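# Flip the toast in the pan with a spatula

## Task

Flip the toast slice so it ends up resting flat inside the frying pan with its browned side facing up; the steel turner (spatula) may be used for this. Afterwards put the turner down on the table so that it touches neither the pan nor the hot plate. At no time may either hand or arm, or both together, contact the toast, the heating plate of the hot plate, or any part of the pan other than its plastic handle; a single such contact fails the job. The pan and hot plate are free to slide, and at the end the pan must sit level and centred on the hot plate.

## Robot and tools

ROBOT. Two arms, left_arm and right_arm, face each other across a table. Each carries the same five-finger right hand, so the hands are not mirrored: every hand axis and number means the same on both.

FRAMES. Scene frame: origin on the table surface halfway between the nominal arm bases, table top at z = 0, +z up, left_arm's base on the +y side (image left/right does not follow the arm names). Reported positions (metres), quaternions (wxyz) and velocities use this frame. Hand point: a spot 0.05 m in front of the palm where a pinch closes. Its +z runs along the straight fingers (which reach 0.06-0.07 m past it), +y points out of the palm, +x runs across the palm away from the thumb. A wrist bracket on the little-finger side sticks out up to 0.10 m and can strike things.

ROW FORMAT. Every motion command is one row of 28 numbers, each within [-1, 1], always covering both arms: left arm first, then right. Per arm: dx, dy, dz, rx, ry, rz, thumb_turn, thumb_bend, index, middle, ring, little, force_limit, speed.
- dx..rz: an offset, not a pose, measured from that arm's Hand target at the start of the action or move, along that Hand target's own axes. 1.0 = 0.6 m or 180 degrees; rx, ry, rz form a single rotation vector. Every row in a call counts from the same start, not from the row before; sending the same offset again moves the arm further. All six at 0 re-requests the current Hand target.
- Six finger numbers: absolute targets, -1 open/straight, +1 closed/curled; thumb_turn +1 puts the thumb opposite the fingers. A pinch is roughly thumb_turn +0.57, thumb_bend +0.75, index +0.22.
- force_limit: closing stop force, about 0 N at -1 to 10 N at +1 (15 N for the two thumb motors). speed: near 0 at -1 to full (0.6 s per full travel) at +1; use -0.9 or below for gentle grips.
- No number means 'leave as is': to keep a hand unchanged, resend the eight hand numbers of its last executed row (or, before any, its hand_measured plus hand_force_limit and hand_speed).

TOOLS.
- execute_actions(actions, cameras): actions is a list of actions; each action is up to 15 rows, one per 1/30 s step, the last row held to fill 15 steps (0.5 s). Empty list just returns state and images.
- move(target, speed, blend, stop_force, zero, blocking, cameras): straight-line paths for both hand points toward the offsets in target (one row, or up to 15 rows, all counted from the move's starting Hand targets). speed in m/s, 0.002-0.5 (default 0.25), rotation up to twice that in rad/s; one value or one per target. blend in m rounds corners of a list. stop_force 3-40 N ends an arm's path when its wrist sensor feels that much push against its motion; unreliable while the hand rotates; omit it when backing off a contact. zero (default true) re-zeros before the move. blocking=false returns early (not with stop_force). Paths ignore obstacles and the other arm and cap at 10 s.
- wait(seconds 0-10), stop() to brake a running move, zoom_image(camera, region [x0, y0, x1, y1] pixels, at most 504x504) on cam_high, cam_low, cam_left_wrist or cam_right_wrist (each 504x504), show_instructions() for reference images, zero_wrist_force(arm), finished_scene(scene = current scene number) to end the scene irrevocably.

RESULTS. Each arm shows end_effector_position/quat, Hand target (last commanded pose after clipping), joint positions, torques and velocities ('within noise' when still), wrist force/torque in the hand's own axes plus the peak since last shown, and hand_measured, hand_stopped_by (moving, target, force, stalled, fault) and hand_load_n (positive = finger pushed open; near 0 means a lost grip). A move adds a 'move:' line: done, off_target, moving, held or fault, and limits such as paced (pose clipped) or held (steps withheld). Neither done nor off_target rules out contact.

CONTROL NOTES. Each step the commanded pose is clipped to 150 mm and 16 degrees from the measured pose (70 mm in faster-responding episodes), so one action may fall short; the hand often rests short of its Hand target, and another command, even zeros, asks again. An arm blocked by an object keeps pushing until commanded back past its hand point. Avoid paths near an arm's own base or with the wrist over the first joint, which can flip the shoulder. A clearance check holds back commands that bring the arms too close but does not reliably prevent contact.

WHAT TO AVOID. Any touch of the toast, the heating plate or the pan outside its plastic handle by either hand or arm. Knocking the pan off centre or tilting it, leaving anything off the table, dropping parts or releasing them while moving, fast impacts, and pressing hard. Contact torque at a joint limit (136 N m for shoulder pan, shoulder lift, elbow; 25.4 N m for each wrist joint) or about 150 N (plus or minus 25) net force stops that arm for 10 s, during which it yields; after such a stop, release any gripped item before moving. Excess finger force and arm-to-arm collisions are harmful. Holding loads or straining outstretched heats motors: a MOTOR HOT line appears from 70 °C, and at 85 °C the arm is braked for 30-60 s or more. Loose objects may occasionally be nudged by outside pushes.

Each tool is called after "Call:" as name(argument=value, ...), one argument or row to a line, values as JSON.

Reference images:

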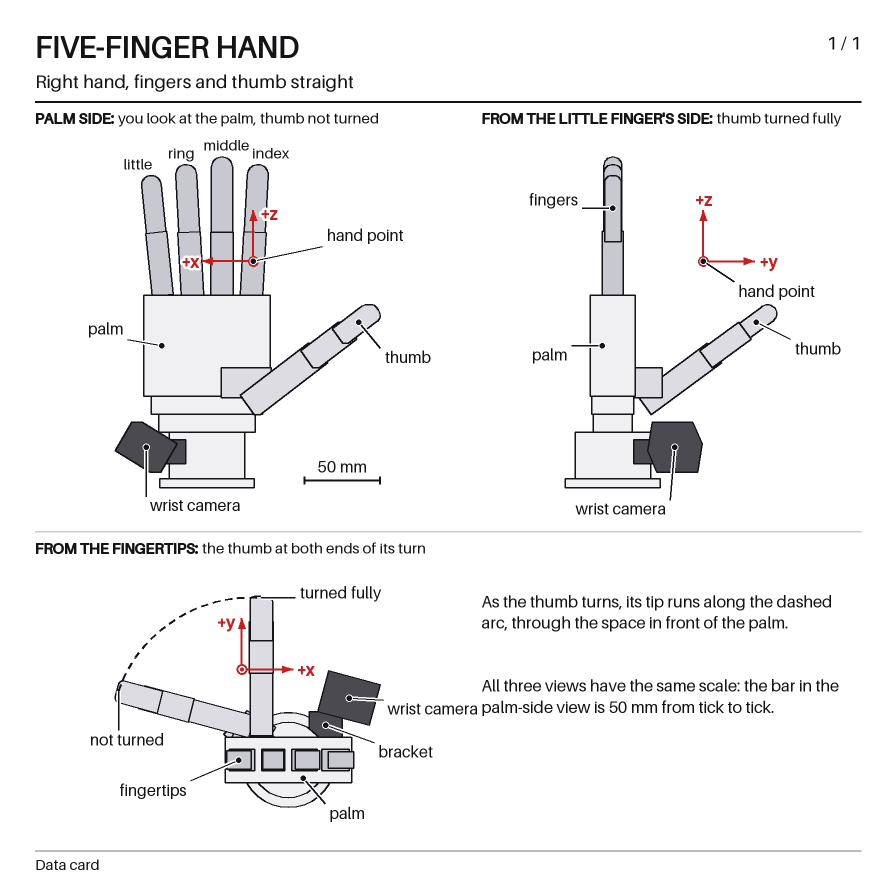

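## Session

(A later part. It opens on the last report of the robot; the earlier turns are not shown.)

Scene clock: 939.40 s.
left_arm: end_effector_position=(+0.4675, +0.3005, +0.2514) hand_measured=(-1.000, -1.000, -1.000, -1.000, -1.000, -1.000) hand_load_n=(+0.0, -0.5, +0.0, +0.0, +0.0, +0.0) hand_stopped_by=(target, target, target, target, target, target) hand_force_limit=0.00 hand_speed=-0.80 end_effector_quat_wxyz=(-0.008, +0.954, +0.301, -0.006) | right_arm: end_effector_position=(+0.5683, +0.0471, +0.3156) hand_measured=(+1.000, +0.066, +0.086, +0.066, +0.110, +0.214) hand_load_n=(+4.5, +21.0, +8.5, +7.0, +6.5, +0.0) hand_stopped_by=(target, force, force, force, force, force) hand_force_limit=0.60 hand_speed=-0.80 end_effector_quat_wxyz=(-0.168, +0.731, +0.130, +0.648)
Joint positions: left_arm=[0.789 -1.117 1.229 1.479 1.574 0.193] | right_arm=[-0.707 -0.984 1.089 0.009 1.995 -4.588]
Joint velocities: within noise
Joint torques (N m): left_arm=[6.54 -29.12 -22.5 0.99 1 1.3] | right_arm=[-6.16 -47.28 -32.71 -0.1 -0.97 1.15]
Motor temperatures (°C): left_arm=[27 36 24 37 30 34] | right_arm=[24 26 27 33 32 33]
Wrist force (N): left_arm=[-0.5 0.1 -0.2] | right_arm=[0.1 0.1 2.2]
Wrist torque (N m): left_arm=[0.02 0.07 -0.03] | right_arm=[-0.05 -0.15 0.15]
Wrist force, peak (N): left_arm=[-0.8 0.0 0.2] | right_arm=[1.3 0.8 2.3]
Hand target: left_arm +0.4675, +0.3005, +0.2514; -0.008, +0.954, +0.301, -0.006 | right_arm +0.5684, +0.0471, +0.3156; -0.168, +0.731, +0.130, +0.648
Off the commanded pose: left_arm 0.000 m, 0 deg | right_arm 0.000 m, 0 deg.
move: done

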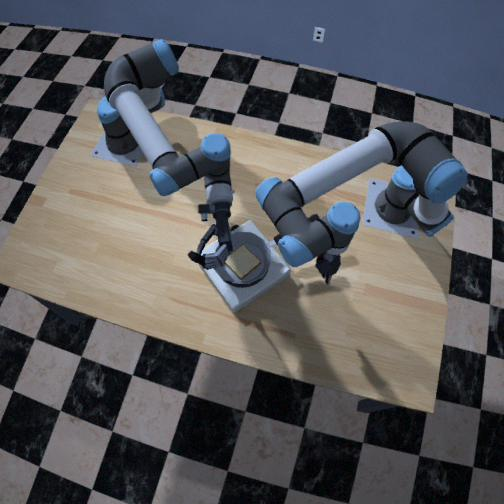

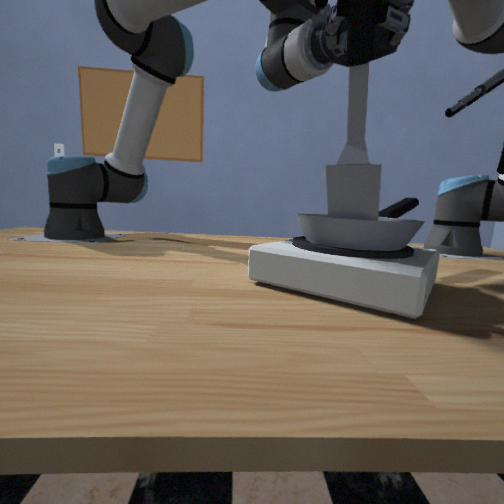

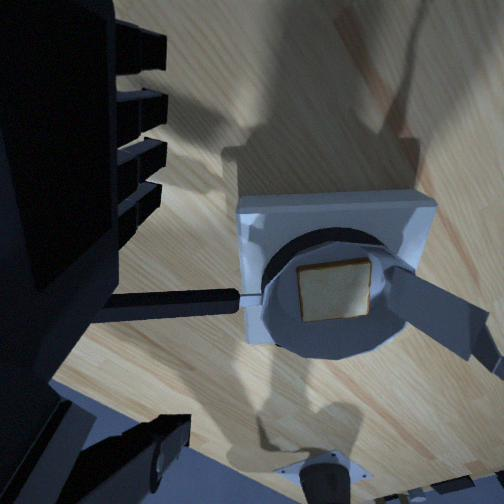

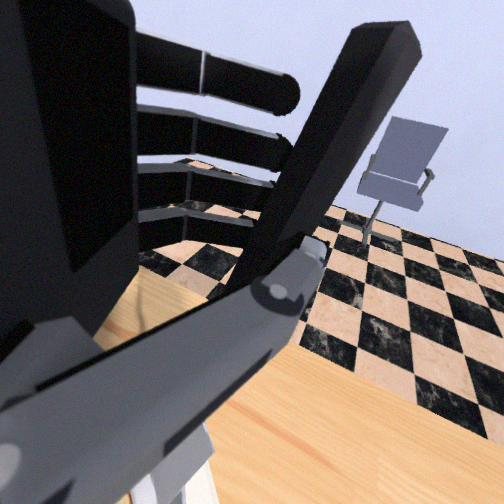

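Call:
move(
  target=[
    [0,0,0,0,0,0,-1,-1,-1,-1,-1,-1,0,-0.8,-0.0013,0.001,-0.0132,0,0,0,1,0.8,0.8,0.8,0.8,0.8,0.6,-0.8],
    [0,0,0,0,0,0,-1,-1,-1,-1,-1,-1,0,-0.8,-0.0756,0.0068,-0.0055,0,0,0,1,0.8,0.8,0.8,0.8,0.8,0.6,-0.8],
  ],
  speed=0.02,
  stop_force=3,
)

Call:
zoom_image(
  camera="cam_high",
  region=[200, 220, 280, 300],
)

Call:
zoom_image(
  camera="cam_left_wrist",
  region=[340, 220, 440, 320],
)

Call:
zoom_image(
  camera="cam_low",
  region=[260, 80, 440, 260],
)

Scene clock: 980.80 s.
left_arm: end_effector_position=(+0.4675, +0.3005, +0.2514) hand_measured=(-1.000, -1.000, -1.000, -1.000, -1.000, -1.000) hand_load_n=(+0.0, +0.0, +0.0, +0.0, +0.0, -0.5) hand_stopped_by=(target, target, target, target, target, target) hand_force_limit=0.00 hand_speed=-0.80 end_effector_quat_wxyz=(-0.008, +0.954, +0.301, -0.006) | right_arm: end_effector_position=(+0.5614, +0.0433, +0.2942) hand_measured=(+1.000, +0.066, +0.086, +0.066, +0.110, +0.214) hand_load_n=(+3.0, +21.5, +7.5, +7.0, +7.0, +0.0) hand_stopped_by=(target, force, force, force, force, force) hand_force_limit=0.60 hand_speed=-0.80 end_effector_quat_wxyz=(-0.168, +0.731, +0.130, +0.648)
Joint positions: left_arm=[0.789 -1.117 1.229 1.479 1.574 0.193] | right_arm=[-0.702 -0.994 1.16 -0.052 2 -4.587]
Joint velocities: within noise
Joint torques (N m): left_arm=[1.41 -31.23 -19.68 1.26 1.05 1.32] | right_arm=[8.59 -58.51 -31.85 -3.7 -1.53 1.54]
Motor temperatures (°C): left_arm=[26 35 24 37 30 34] | right_arm=[24 26 27 33 32 33]
Wrist force (N): left_arm=[0.0 -0.1 -0.1] | right_arm=[2.2 0.3 2.0]
Wrist torque (N m): left_arm=[-0.02 -0.01 0.00] | right_arm=[-0.03 -0.28 0.26]
Wrist force, peak (N): left_arm=[-0.6 0.4 -0.4] | right_arm=[13.3 3.1 1.7]
Hand target: left_arm +0.4675, +0.3005, +0.2514; -0.008, +0.954, +0.301, -0.006 | right_arm +0.5614, +0.0433, +0.2942; -0.168, +0.731, +0.130, +0.648 (not the last commanded pose)
Off the commanded pose: left_arm 0.000 m, 0 deg | right_arm 0.024 m, 0 deg.
move: contact (right_arm); path passed 1 of 2 targets

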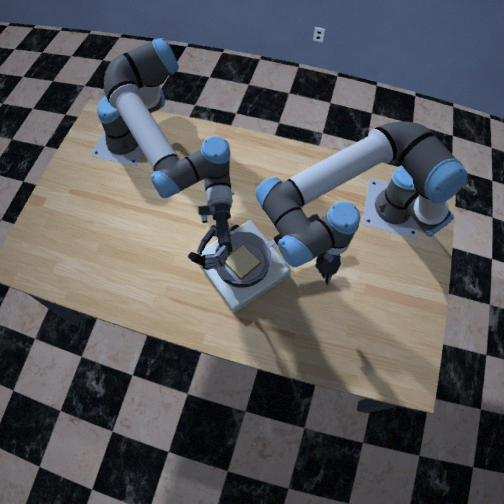

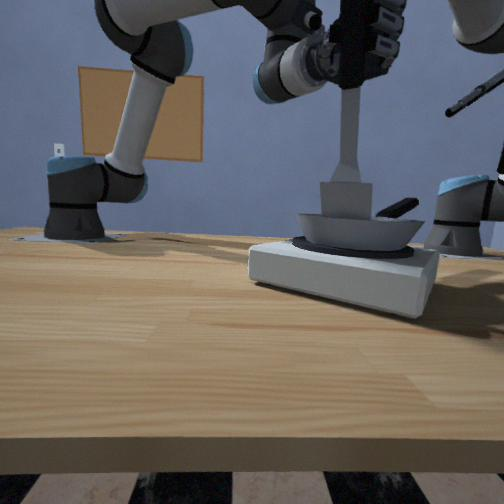

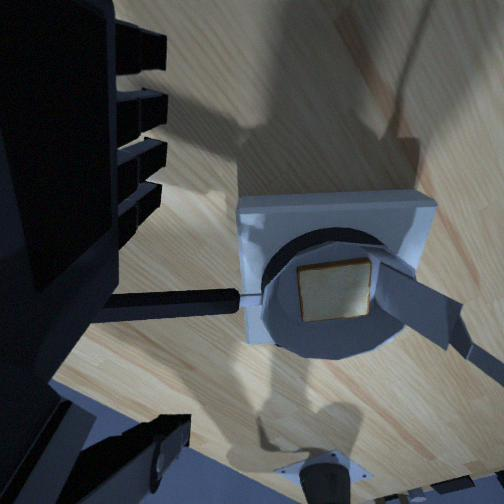

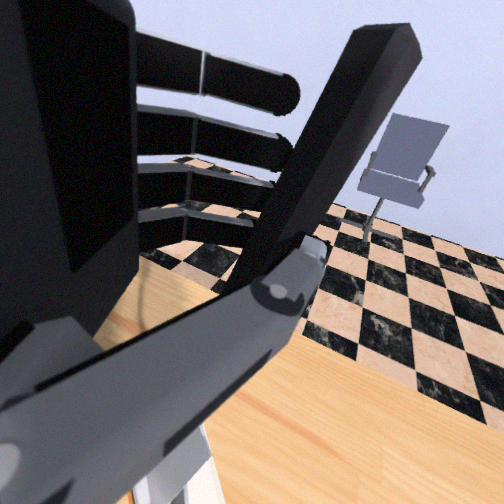

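Scaled by 6.300.

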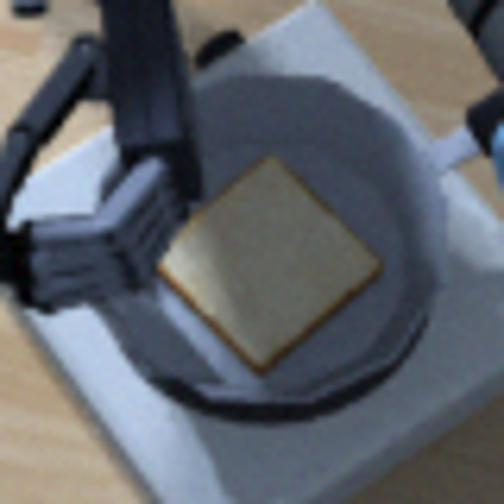

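Scaled by 5.040.

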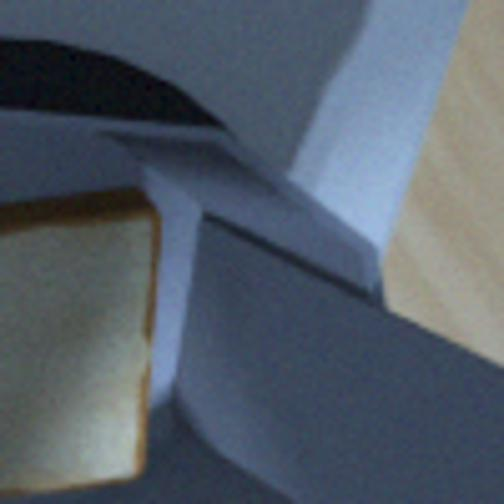

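Scaled by 2.800.

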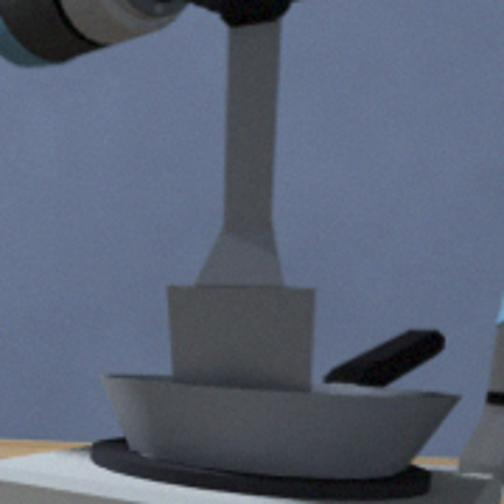

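Call:
move(
  target=[
    [0,0,0,0,0,0,-1,-1,-1,-1,-1,-1,0,-0.8,-0.0008,-0.0055,-0.0037,0,0,0,1,0.8,0.8,0.8,0.8,0.8,0.6,-0.8],
    [0,0,0,0,0,0,-1,-1,-1,-1,-1,-1,0,-0.8,-0.0173,-0.0042,-0.002,0,0,0,1,0.8,0.8,0.8,0.8,0.8,0.6,-0.8],
  ],
  speed=0.01,
  stop_force=3,
)

Call:
zoom_image(
  camera="cam_left_wrist",
  region=[340, 220, 440, 320],
)

Scene clock: 994.37 s.
left_arm: end_effector_position=(+0.4675, +0.3005, +0.2514) hand_measured=(-1.000, -1.000, -1.000, -1.000, -1.000, -1.000) hand_load_n=(+0.0, +0.0, -0.5, +0.0, +0.0, +0.0) hand_stopped_by=(target, target, target, target, target, target) hand_force_limit=0.00 hand_speed=-0.80 end_effector_quat_wxyz=(-0.008, +0.954, +0.301, -0.006) | right_arm: end_effector_position=(+0.5595, +0.0445, +0.2946) hand_measured=(+1.000, +0.066, +0.086, +0.066, +0.110, +0.214) hand_load_n=(+2.5, +22.0, +7.5, +7.0, +7.0, +0.0) hand_stopped_by=(target, force, force, force, force, force) hand_force_limit=0.60 hand_speed=-0.80 end_effector_quat_wxyz=(-0.168, +0.731, +0.130, +0.648)
Joint positions: left_arm=[0.789 -1.117 1.229 1.479 1.574 0.193] | right_arm=[-0.698 -0.994 1.159 -0.052 2.003 -4.587]
Joint velocities: within noise
Joint torques (N m): left_arm=[2.69 -31.89 -19.27 1.2 0.92 1.43] | right_arm=[-6.57 -56.01 -9.19 -3.15 -1.98 -1.96]
Motor temperatures (°C): left_arm=[26 35 24 37 30 34] | right_arm=[24 26 27 33 32 33]
Wrist force (N): left_arm=[-0.1 0.1 -0.1] | right_arm=[5.6 1.8 2.1]
Wrist torque (N m): left_arm=[0.01 0.02 -0.01] | right_arm=[-0.02 -0.19 0.15]
Wrist force, peak (N): left_arm=[-0.2 0.4 -0.5] | right_arm=[11.0 3.1 1.7]
Hand target: left_arm +0.4675, +0.3005, +0.2514; -0.008, +0.954, +0.301, -0.006 | right_arm +0.5595, +0.0445, +0.2946; -0.168, +0.731, +0.130, +0.648 (not the last commanded pose)
Off the commanded pose: left_arm 0.000 m, 0 deg | right_arm 0.010 m, 0 deg.
move: contact (right_arm); path passed 0 of 2 targets

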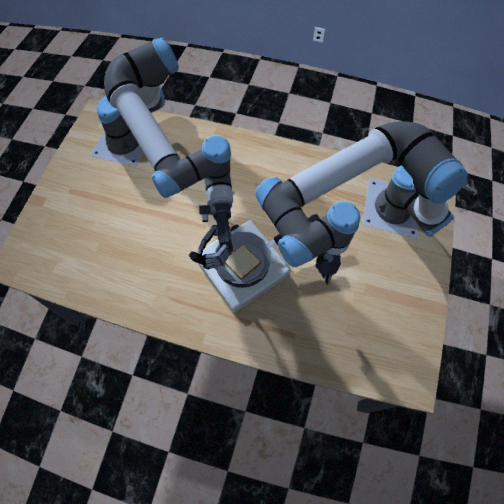

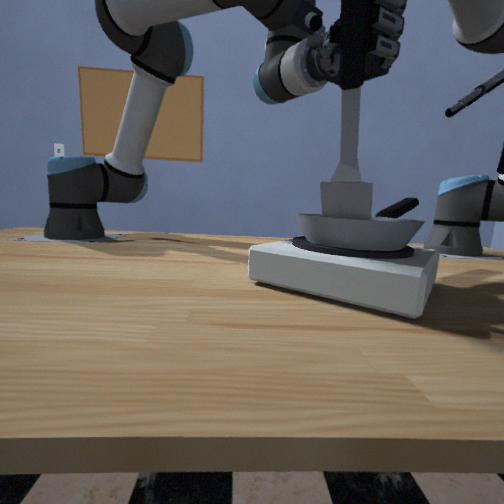

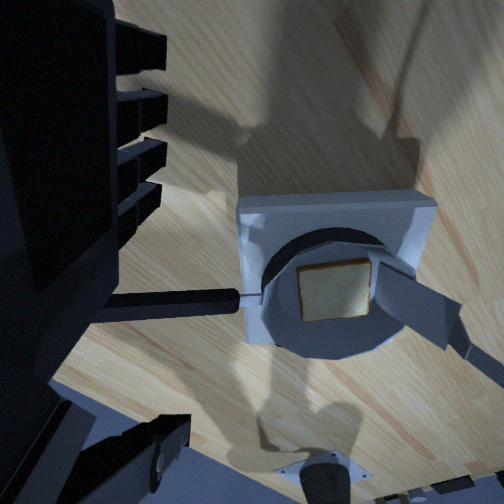

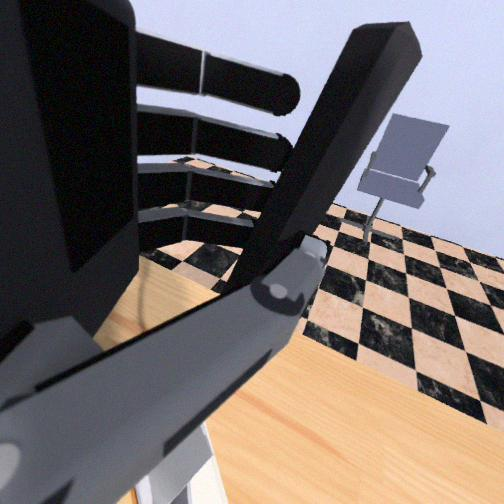

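Scaled by 5.040.

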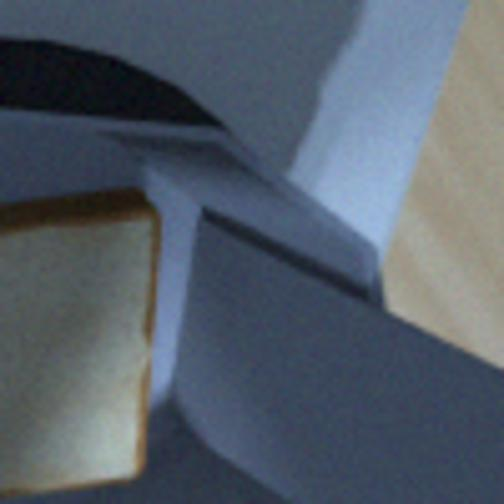

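Call:
move(
  target=[0,0,0,0,0,0,-1,-1,-1,-1,-1,-1,0,-0.8,-0.0042,-0.0273,-0.0187,0,0,0,1,0.8,0.8,0.8,0.8,0.8,0.6,-0.8],
  speed=0.02,
  stop_force=7,
)

Call:
zoom_image(
  camera="cam_left_wrist",
  region=[240, 200, 440, 400],
)

Call:
zoom_image(
  camera="cam_high",
  region=[200, 220, 280, 300],
)

Scene clock: 1006.47 s.
left_arm: end_effector_position=(+0.4675, +0.3005, +0.2514) hand_measured=(-1.000, -1.000, -1.000, -1.000, -1.000, -1.000) hand_load_n=(+0.0, +0.0, +0.0, +0.0, +0.0, +0.0) hand_stopped_by=(target, target, target, target, target, target) hand_force_limit=0.00 hand_speed=-0.80 end_effector_quat_wxyz=(-0.008, +0.954, +0.301, -0.006) | right_arm: end_effector_position=(+0.5446, +0.0534, +0.2946) hand_measured=(+1.000, +0.066, +0.086, +0.066, +0.110, +0.214) hand_load_n=(-13.0, +24.0, +7.5, +5.0, +6.5, +0.0) hand_stopped_by=(target, force, force, force, force, force) hand_force_limit=0.60 hand_speed=-0.80 end_effector_quat_wxyz=(-0.168, +0.731, +0.130, +0.648)
Joint positions: left_arm=[0.789 -1.117 1.229 1.479 1.574 0.193] | right_arm=[-0.67 -0.991 1.154 -0.048 2.032 -4.584]
Joint velocities: within noise
Joint torques (N m): left_arm=[0.01 -32.15 -19.6 1.35 0.86 1.36] | right_arm=[-2.01 -40.98 -1.04 -0.04 -0.51 -1.04]
Motor temperatures (°C): left_arm=[26 35 24 37 30 34] | right_arm=[24 26 27 33 32 33]
Wrist force (N): left_arm=[-0.2 0.0 -0.2] | right_arm=[25.6 6.1 1.4]
Wrist torque (N m): left_arm=[0.01 0.02 -0.02] | right_arm=[-0.11 -0.30 0.05]
Wrist force, peak (N): left_arm=[-0.8 0.3 -0.4] | right_arm=[29.8 6.7 0.8]
Hand target: left_arm +0.4675, +0.3005, +0.2514; -0.008, +0.954, +0.301, -0.006 | right_arm +0.5446, +0.0534, +0.2946; -0.168, +0.731, +0.130, +0.648 (not the last commanded pose)
Off the commanded pose: left_arm 0.000 m, 0 deg | right_arm 0.003 m, 0 deg.
move: contact (right_arm)

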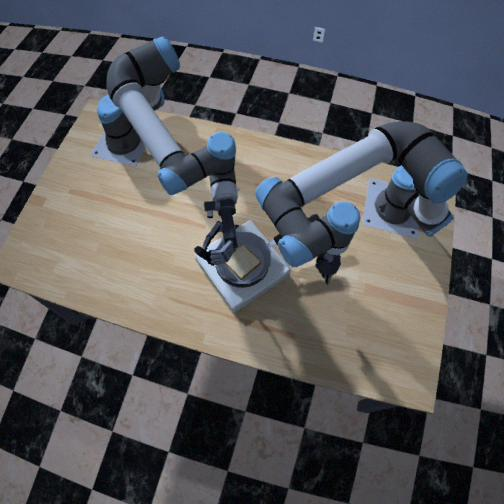

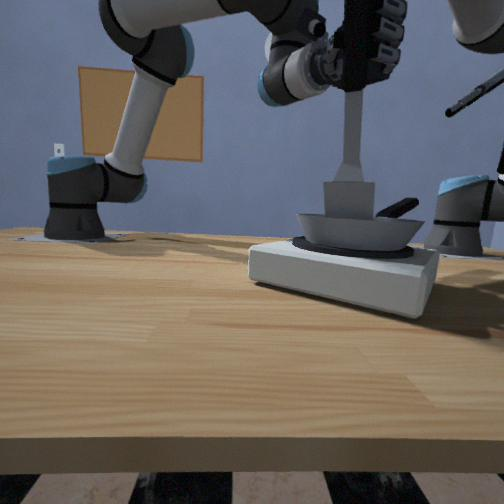

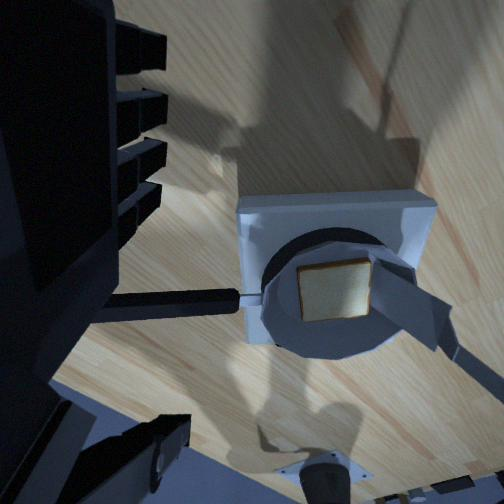

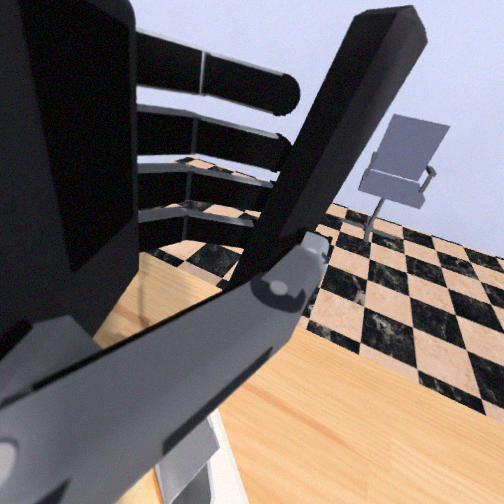

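Scaled by 2.520.

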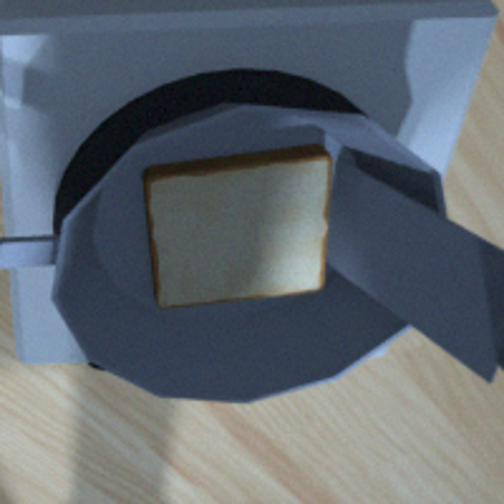

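Scaled by 6.300.

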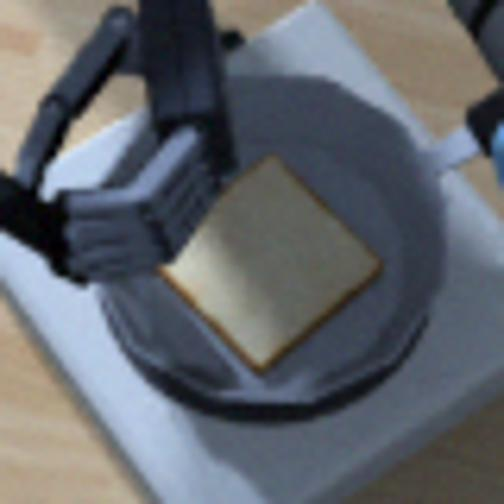

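Call:
move(
  target=[0,0,0,0,0,0,-1,-1,-1,-1,-1,-1,0,-0.8,0.0066,-0.0005,-0.0007,0,0,0,1,0.8,0.8,0.8,0.8,0.8,0.6,-0.8],
  speed=0.02,
  cameras=[],
)

Scene clock: 1011.87 s.
left_arm: end_effector_position=(+0.4675, +0.3005, +0.2514) hand_measured=(-1.000, -1.000, -1.000, -1.000, -1.000, -1.000) hand_load_n=(+0.0, +0.0, +0.0, +0.0, +0.0, +0.0) hand_stopped_by=(target, target, target, target, target, target) hand_force_limit=0.00 hand_speed=-0.80 end_effector_quat_wxyz=(-0.008, +0.954, +0.301, -0.006) | right_arm: end_effector_position=(+0.5446, +0.0534, +0.2987) hand_measured=(+1.000, +0.066, +0.084, +0.066, +0.110, +0.214) hand_load_n=(-4.5, +21.5, +13.0, +6.0, +3.0, +0.0) hand_stopped_by=(target, force, force, force, force, force) hand_force_limit=0.60 hand_speed=-0.80 end_effector_quat_wxyz=(-0.168, +0.731, +0.130, +0.648)
Joint positions: left_arm=[0.789 -1.117 1.229 1.479 1.574 0.193] | right_arm=[-0.67 -0.993 1.146 -0.039 2.032 -4.584]
Joint velocities: within noise
Joint torques (N m): left_arm=[0.41 -32.88 -18.97 1.37 0.71 1.16] | right_arm=[-2.31 -57.52 -24.73 -0.57 -0.84 -1.34]
Motor temperatures (°C): left_arm=[26 35 24 37 30 34] | right_arm=[24 26 27 33 32 33]
Wrist force (N): left_arm=[-0.3 -0.1 -0.3] | right_arm=[-0.1 0.2 2.1]
Wrist torque (N m): left_arm=[-0.01 0.05 -0.03] | right_arm=[-0.07 -0.04 0.09]
Wrist force, peak (N): left_arm=[-0.3 0.5 -0.6] | right_arm=[25.6 6.1 1.0]
Hand target: left_arm +0.4675, +0.3005, +0.2514; -0.008, +0.954, +0.301, -0.006 | right_arm +0.5446, +0.0534, +0.2986; -0.168, +0.731, +0.130, +0.648
Off the commanded pose: left_arm 0.000 m, 0 deg | right_arm 0.000 m, 0 deg.
move: done
No camera images: "cameras" was empty.

Call:
move(
  target=[0,0,0,0,0,0,-1,-1,-1,-1,-1,-1,0,-0.8,-0.0275,0.047,0.034,0.0028,-0.0379,0.0547,1,0.8,0.8,0.8,0.8,0.8,0.6,-0.8],
  speed=0.04,
)

Call:
zoom_image(
  camera="cam_left_wrist",
  region=[280, 220, 440, 380],
)

Call:
zoom_image(
  camera="cam_low",
  region=[260, 80, 440, 260],
)

Scene clock: 1048.47 s.
left_arm: end_effector_position=(+0.4675, +0.3005, +0.2514) hand_measured=(-1.000, -1.000, -1.000, -1.000, -1.000, -1.000) hand_load_n=(+0.0, +0.0, +0.0, +0.0, +0.0, +0.0) hand_stopped_by=(target, target, target, target, target, target) hand_force_limit=0.00 hand_speed=-0.80 end_effector_quat_wxyz=(-0.008, +0.954, +0.301, -0.006) | right_arm: end_effector_position=(+0.5725, +0.0366, +0.2779) hand_measured=(+1.000, +0.066, +0.084, +0.066, +0.110, +0.214) hand_load_n=(-5.0, +21.5, +13.0, +6.0, +3.5, +0.0) hand_stopped_by=(target, force, force, force, force, force) hand_force_limit=0.60 hand_speed=-0.80 end_effector_quat_wxyz=(-0.218, +0.776, +0.079, +0.586) end_effector_velocity=(+0.000, +0.000, +0.001) end_effector_angular_velocity=(-0.004, -0.007, -0.001)
Joint positions: left_arm=[0.789 -1.117 1.229 1.479 1.574 0.193] | right_arm=[-0.75 -0.973 1.076 0.129 1.917 -4.377]
Joint velocities: left_arm=[within noise] | right_arm=[0.002 0.001 0 -0.005 0.004 -0.007]
Joint torques (N m): left_arm=[1.32 -31.38 -19.62 1.43 0.88 1.4] | right_arm=[6.79 -37.01 -14.62 -3.46 1.51 -2.4]
Motor temperatures (°C): left_arm=[26 35 24 37 30 34] | right_arm=[24 26 27 33 31 32]
Wrist force (N): left_arm=[-0.6 -0.1 -0.2] | right_arm=[4.3 0.6 1.8]
Wrist torque (N m): left_arm=[-0.02 0.08 -0.04] | right_arm=[-0.04 -0.08 0.23]
Wrist force, peak (N): left_arm=[-0.6 0.3 -0.3] | right_arm=[6.3 1.3 2.4]
Hand target: left_arm +0.4675, +0.3005, +0.2514; -0.008, +0.954, +0.301, -0.006 | right_arm +0.5725, +0.0367, +0.2780; -0.218, +0.776, +0.079, +0.587
Off the commanded pose: left_arm 0.000 m, 0 deg | right_arm 0.000 m, 0 deg.
move: done

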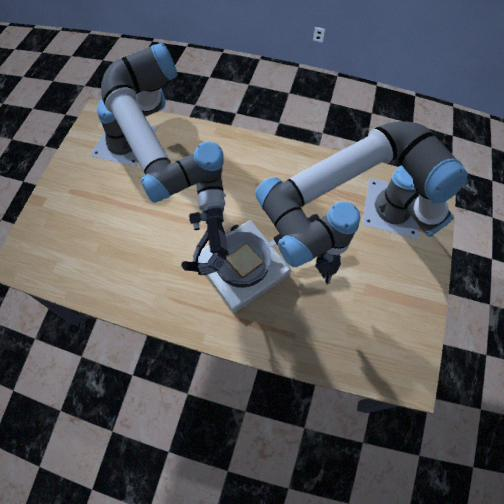

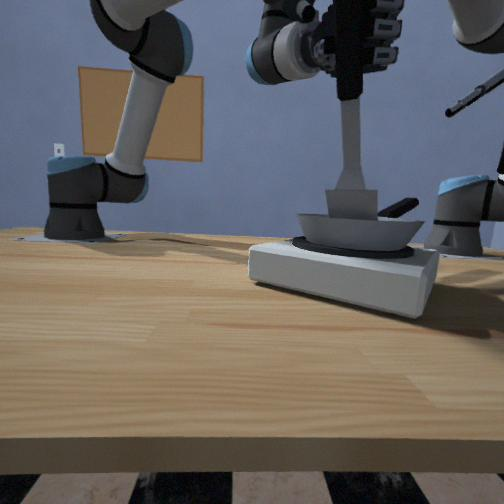

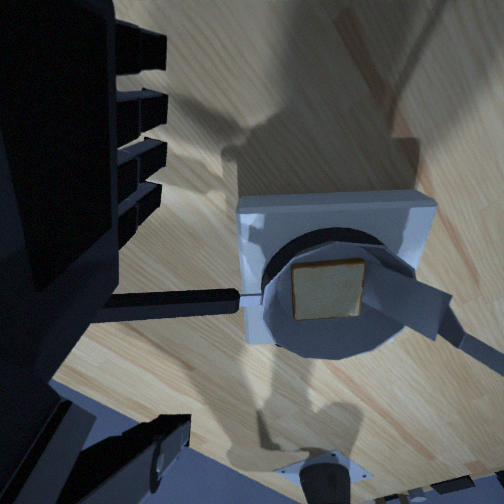

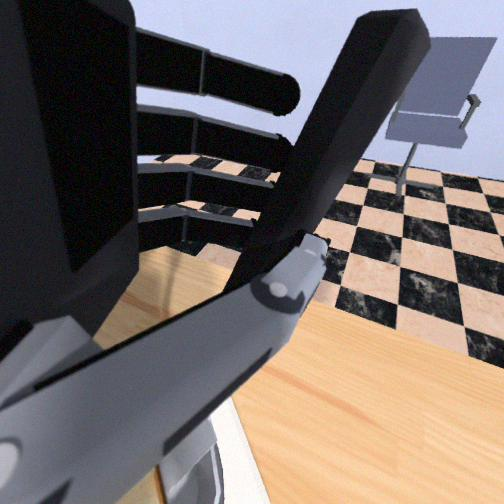

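Scaled by 3.150.

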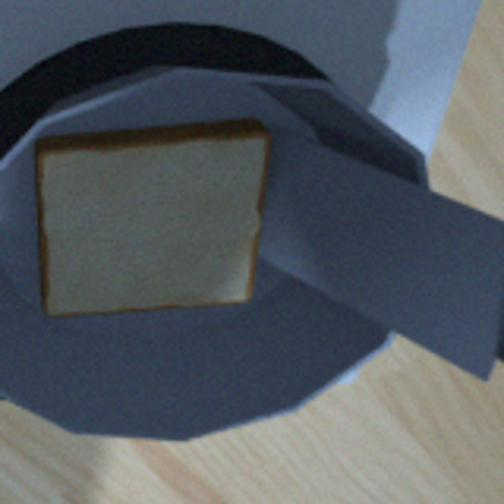

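Scaled by 2.800.

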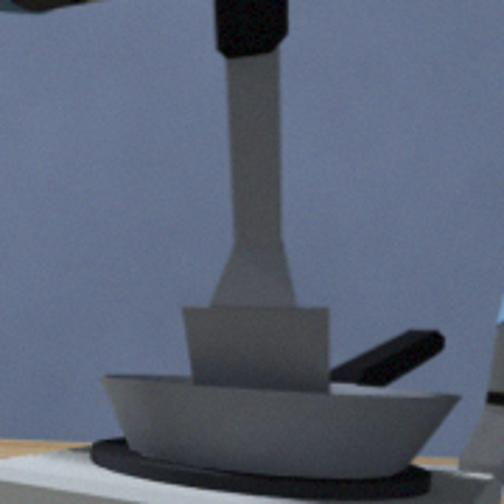

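Call:
move(
  target=[0,0,0,0,0,0,-1,-1,-1,-1,-1,-1,0,-0.8,-0.012,-0.033,-0.0222,0,0,0,1,0.8,0.8,0.8,0.8,0.8,0.6,-0.8],
  speed=0.03,
  stop_force=6,
)

Call:
zoom_image(
  camera="cam_left_wrist",
  region=[280, 220, 440, 380],
)

Call:
zoom_image(
  camera="cam_low",
  region=[260, 80, 440, 260],
)

Scene clock: 1069.63 s.
left_arm: end_effector_position=(+0.4675, +0.3005, +0.2514) hand_measured=(-1.000, -1.000, -1.000, -1.000, -1.000, -1.000) hand_load_n=(+0.0, +0.0, +0.0, +0.0, +0.0, +0.0) hand_stopped_by=(target, target, target, target, target, target) hand_force_limit=0.00 hand_speed=-0.80 end_effector_quat_wxyz=(-0.008, +0.954, +0.301, -0.006) | right_arm: end_effector_position=(+0.5511, +0.0496, +0.2789) hand_measured=(+1.000, +0.066, +0.084, +0.066, +0.110, +0.214) hand_load_n=(-3.5, +21.5, +14.0, +6.0, +2.5, +0.0) hand_stopped_by=(target, force, force, force, force, force) hand_force_limit=0.60 hand_speed=-0.80 end_effector_quat_wxyz=(-0.218, +0.776, +0.079, +0.587)
Joint positions: left_arm=[0.789 -1.117 1.229 1.479 1.574 0.193] | right_arm=[-0.71 -0.971 1.071 0.136 1.956 -4.368]
Joint velocities: within noise
Joint torques (N m): left_arm=[0.64 -33.94 -19.3 1.53 0.72 1.51] | right_arm=[-8.39 -43.6 -12.3 -3.46 -1.55 -2.16]
Motor temperatures (°C): left_arm=[26 35 24 37 30 34] | right_arm=[24 26 27 33 31 32]
Wrist force (N): left_arm=[-0.3 0.1 -0.2] | right_arm=[0.8 0.2 2.3]
Wrist torque (N m): left_arm=[0.01 0.05 -0.02] | right_arm=[-0.05 -0.10 0.16]
Wrist force, peak (N): left_arm=[-0.8 -0.1 -0.2] | right_arm=[5.3 0.8 2.2]
Hand target: left_arm +0.4675, +0.3005, +0.2514; -0.008, +0.954, +0.301, -0.006 | right_arm +0.5511, +0.0495, +0.2789; -0.218, +0.776, +0.079, +0.587
Off the commanded pose: left_arm 0.000 m, 0 deg | right_arm 0.000 m, 0 deg.
move: done

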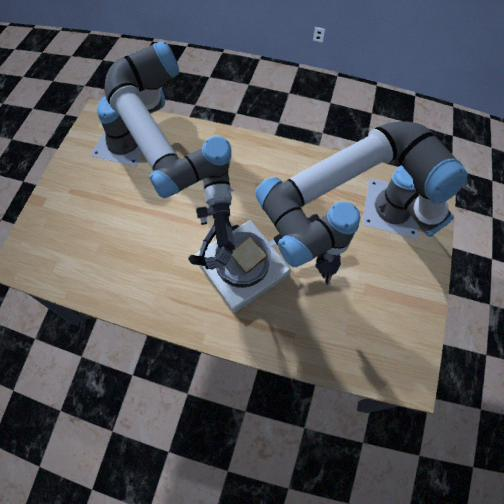

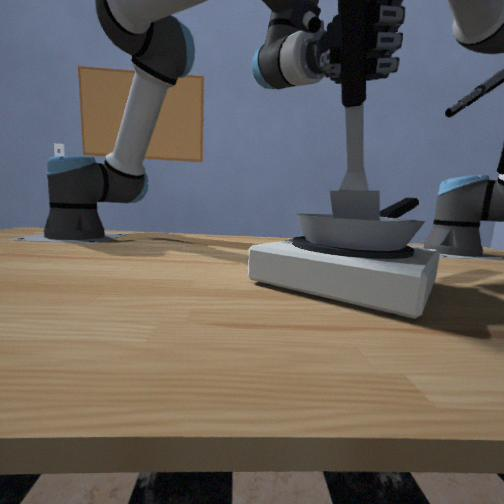

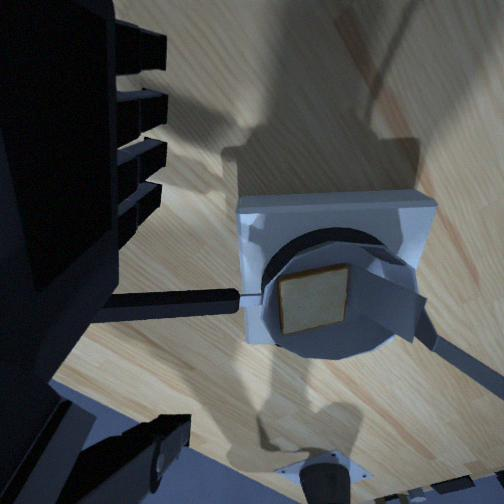

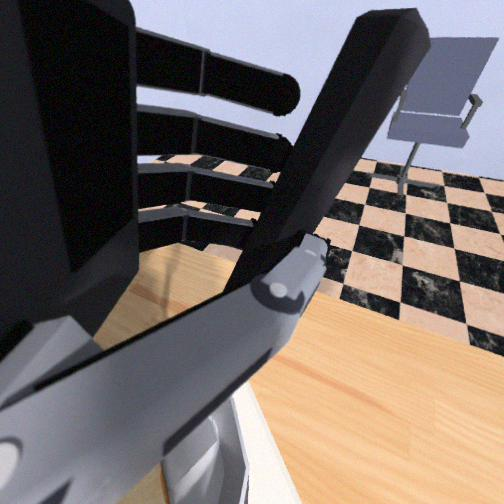

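Scaled by 3.150.

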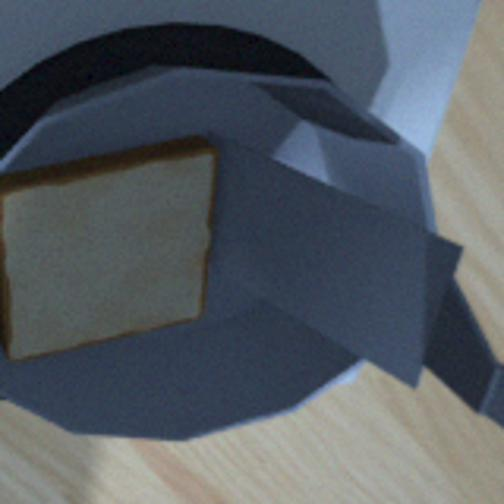

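Scaled by 2.800.

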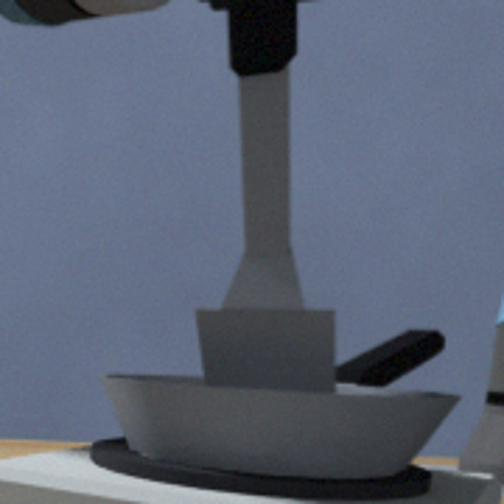

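Call:
move(
  target=[0,0,0,0,0,0,-1,-1,-1,-1,-1,-1,0,-0.8,0.014,0.0255,0.0168,0,0,0,1,0.8,0.8,0.8,0.8,0.8,0.6,-0.8],
  speed=0.04,
)

Call:
zoom_image(
  camera="cam_left_wrist",
  region=[240, 220, 440, 420],
)

Call:
zoom_image(
  camera="cam_high",
  region=[200, 220, 280, 300],
)

Scene clock: 1116.77 s.
left_arm: end_effector_position=(+0.4675, +0.3005, +0.2514) hand_measured=(-1.000, -1.000, -1.000, -1.000, -1.000, -1.000) hand_load_n=(+0.0, +0.0, +0.0, +0.0, +0.0, +0.0) hand_stopped_by=(target, target, target, target, target, target) hand_force_limit=0.00 hand_speed=-0.80 end_effector_quat_wxyz=(-0.008, +0.954, +0.301, -0.006) | right_arm: end_effector_position=(+0.5684, +0.0391, +0.2810) hand_measured=(+1.000, +0.066, +0.084, +0.066, +0.110, +0.214) hand_load_n=(-4.0, +21.5, +13.5, +6.0, +3.5, +0.0) hand_stopped_by=(target, force, force, force, force, force) hand_force_limit=0.60 hand_speed=-0.80 end_effector_quat_wxyz=(-0.218, +0.776, +0.079, +0.587) end_effector_velocity=(-0.001, +0.000, +0.000) end_effector_angular_velocity=(-0.002, -0.001, -0.003)
Joint positions: left_arm=[0.789 -1.117 1.229 1.479 1.574 0.193] | right_arm=[-0.742 -0.974 1.07 0.136 1.924 -4.376]
Joint velocities: left_arm=[within noise] | right_arm=[0.003 0 0 0.001 0.006 0]
Joint torques (N m): left_arm=[-0.39 -33.61 -18.17 1.58 0.63 1.53] | right_arm=[9.31 -56.35 -32.94 1.52 2.13 -0.24]
Motor temperatures (°C): left_arm=[26 35 24 37 30 34] | right_arm=[24 26 27 33 31 32]
Wrist force (N): left_arm=[-0.1 0.3 -0.2] | right_arm=[0.4 0.3 1.7]
Wrist torque (N m): left_arm=[0.04 0.01 0.00] | right_arm=[0.00 -0.09 0.11]
Wrist force, peak (N): left_arm=[-0.5 0.4 -0.6] | right_arm=[1.1 0.7 2.6]
Hand target: left_arm +0.4675, +0.3005, +0.2514; -0.008, +0.954, +0.301, -0.006 | right_arm +0.5683, +0.0391, +0.2809; -0.218, +0.776, +0.079, +0.587
Off the commanded pose: left_arm 0.000 m, 0 deg | right_arm 0.000 m, 0 deg.
move: done

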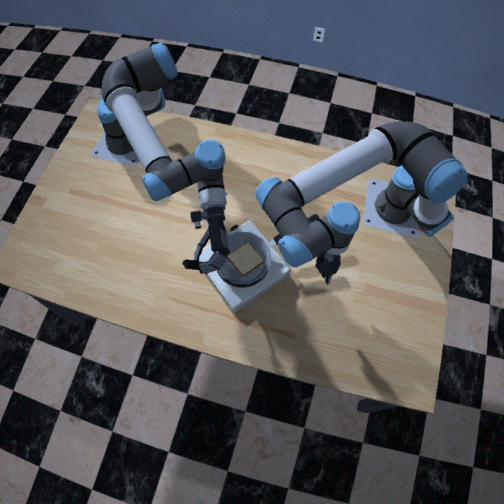

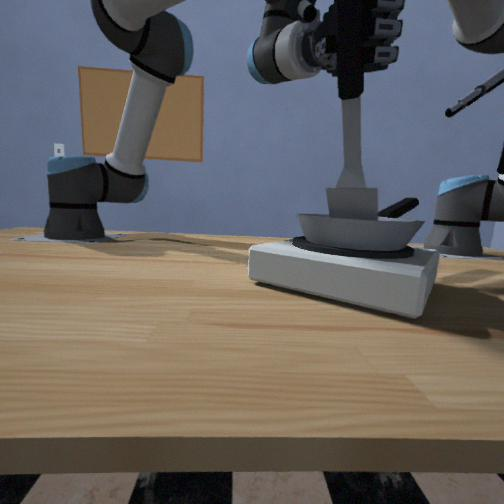

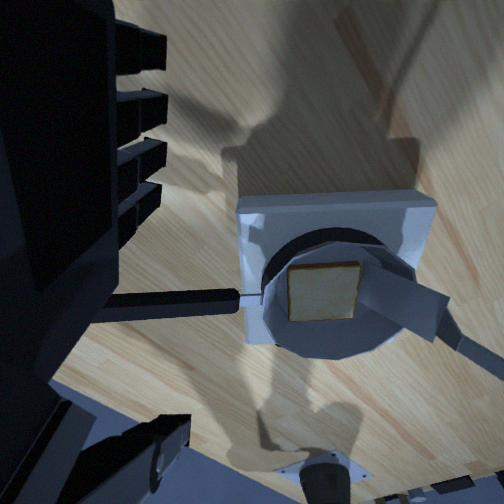

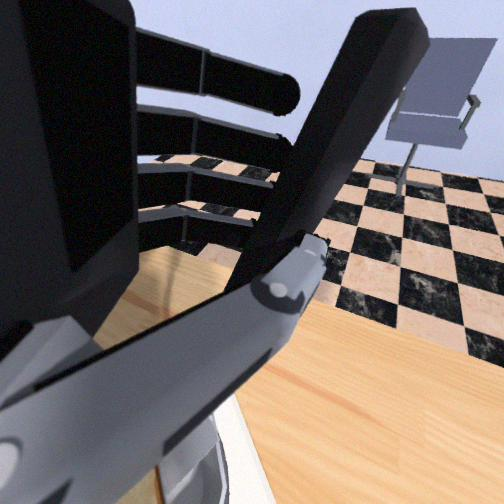

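Scaled by 2.520.

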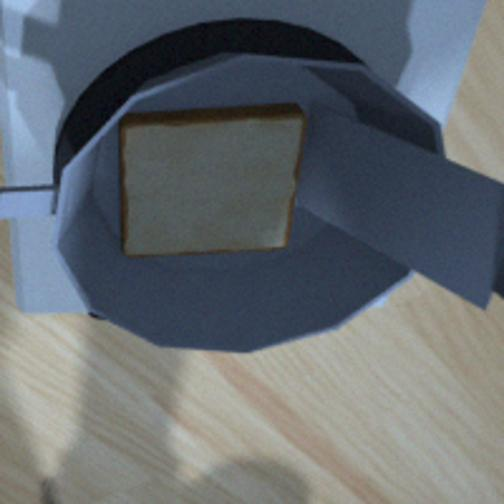

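Scaled by 6.300.

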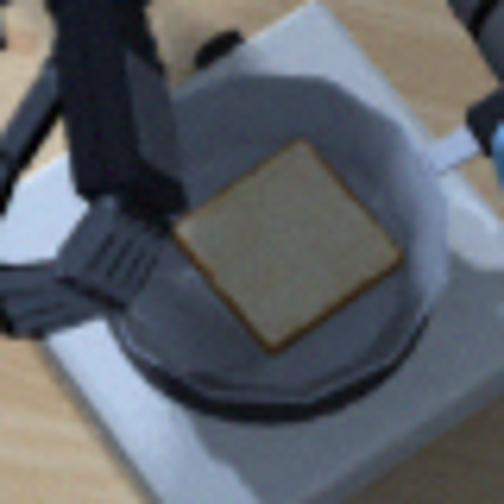

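Call:
move(
  target=[0,0,0,0,0,0,-1,-1,-1,-1,-1,-1,0,-0.8,0.014,-0.0263,-0.0472,-0.0181,0.0282,-0.0337,1,0.8,0.8,0.8,0.8,0.8,0.6,-0.8],
  speed=0.05,
)

Call:
zoom_image(
  camera="cam_left_wrist",
  region=[280, 220, 440, 380],
)

Call:
zoom_image(
  camera="cam_low",
  region=[260, 80, 440, 260],
)

Scene clock: 1142.13 s.
left_arm: end_effector_position=(+0.4675, +0.3005, +0.2514) hand_measured=(-1.000, -1.000, -1.000, -1.000, -1.000, -1.000) hand_load_n=(+0.0, +0.0, +0.0, +0.0, +0.0, +0.0) hand_stopped_by=(target, target, target, target, target, target) hand_force_limit=0.00 hand_speed=-0.80 end_effector_quat_wxyz=(-0.008, +0.954, +0.301, -0.006) | right_arm: end_effector_position=(+0.5399, +0.0399, +0.2989) hand_measured=(+1.000, +0.066, +0.084, +0.066, +0.110, +0.214) hand_load_n=(-4.0, +21.5, +13.0, +6.0, +3.5, +0.0) hand_stopped_by=(target, force, force, force, force, force) hand_force_limit=0.60 hand_speed=-0.80 end_effector_quat_wxyz=(-0.168, +0.750, +0.094, +0.633) end_effector_velocity=(+0.001, -0.001, +0.000) end_effector_angular_velocity=(+0.002, +0.005, +0.001)
Joint positions: left_arm=[0.789 -1.117 1.229 1.479 1.574 0.193] | right_arm=[-0.669 -0.996 1.119 0.04 2.075 -4.498]
Joint velocities: left_arm=[within noise] | right_arm=[-0.002 -0.001 -0.001 0.005 -0.004 0.005]
Joint torques (N m): left_arm=[-0.73 -33.44 -18.53 1.74 0.68 1.59] | right_arm=[-9.95 -48.57 -31.02 1.29 -1.32 3.16]
Motor temperatures (°C): left_arm=[26 35 24 37 30 34] | right_arm=[24 26 27 33 31 32]
Wrist force (N): left_arm=[-0.2 0.2 -0.1] | right_arm=[0.5 0.6 2.6]
Wrist torque (N m): left_arm=[0.02 0.03 -0.01] | right_arm=[-0.03 -0.15 0.13]
Wrist force, peak (N): left_arm=[-0.4 0.2 -0.7] | right_arm=[0.9 0.5 2.6]
Hand target: left_arm +0.4675, +0.3005, +0.2514; -0.008, +0.954, +0.301, -0.006 | right_arm +0.5400, +0.0399, +0.2989; -0.168, +0.750, +0.094, +0.633
Off the commanded pose: left_arm 0.000 m, 0 deg | right_arm 0.000 m, 0 deg.
move: done

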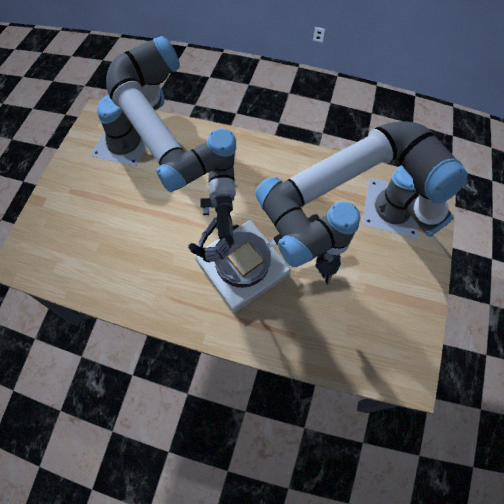

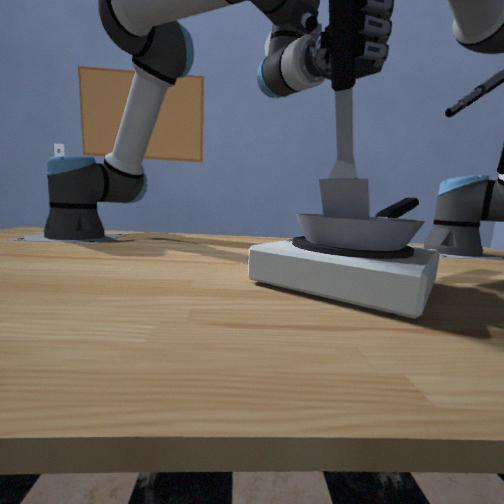

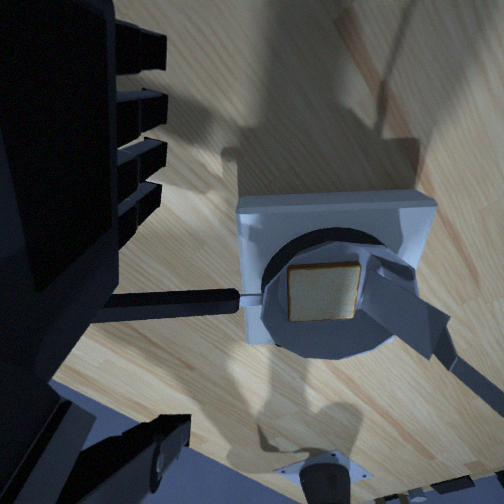

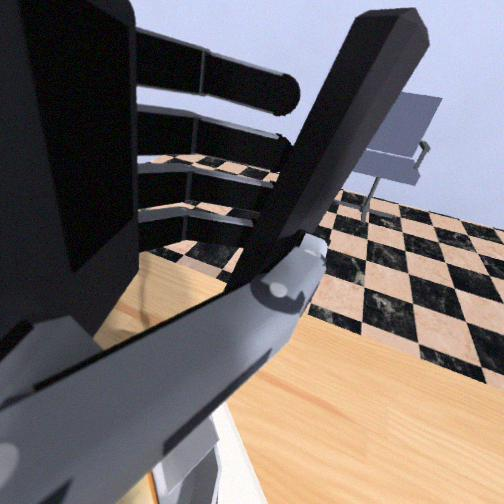

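Scaled by 3.150.

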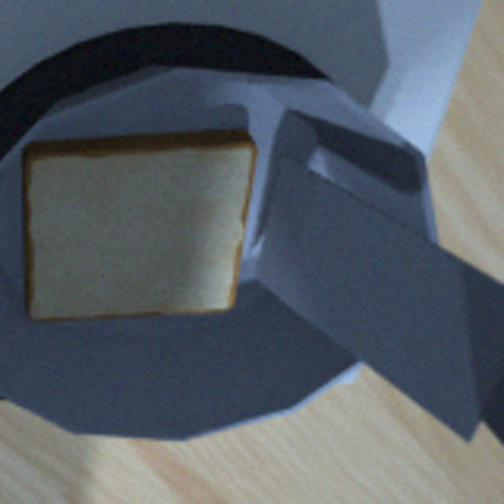

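Scaled by 2.800.

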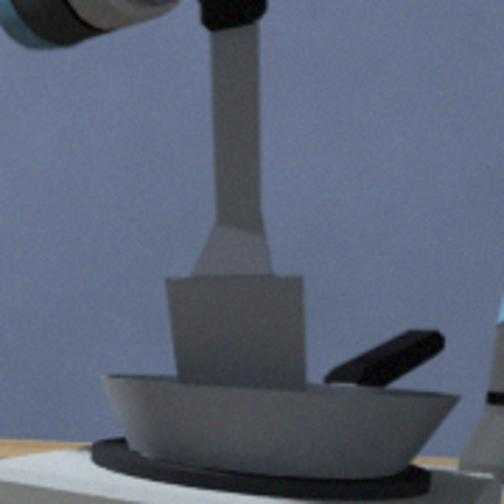

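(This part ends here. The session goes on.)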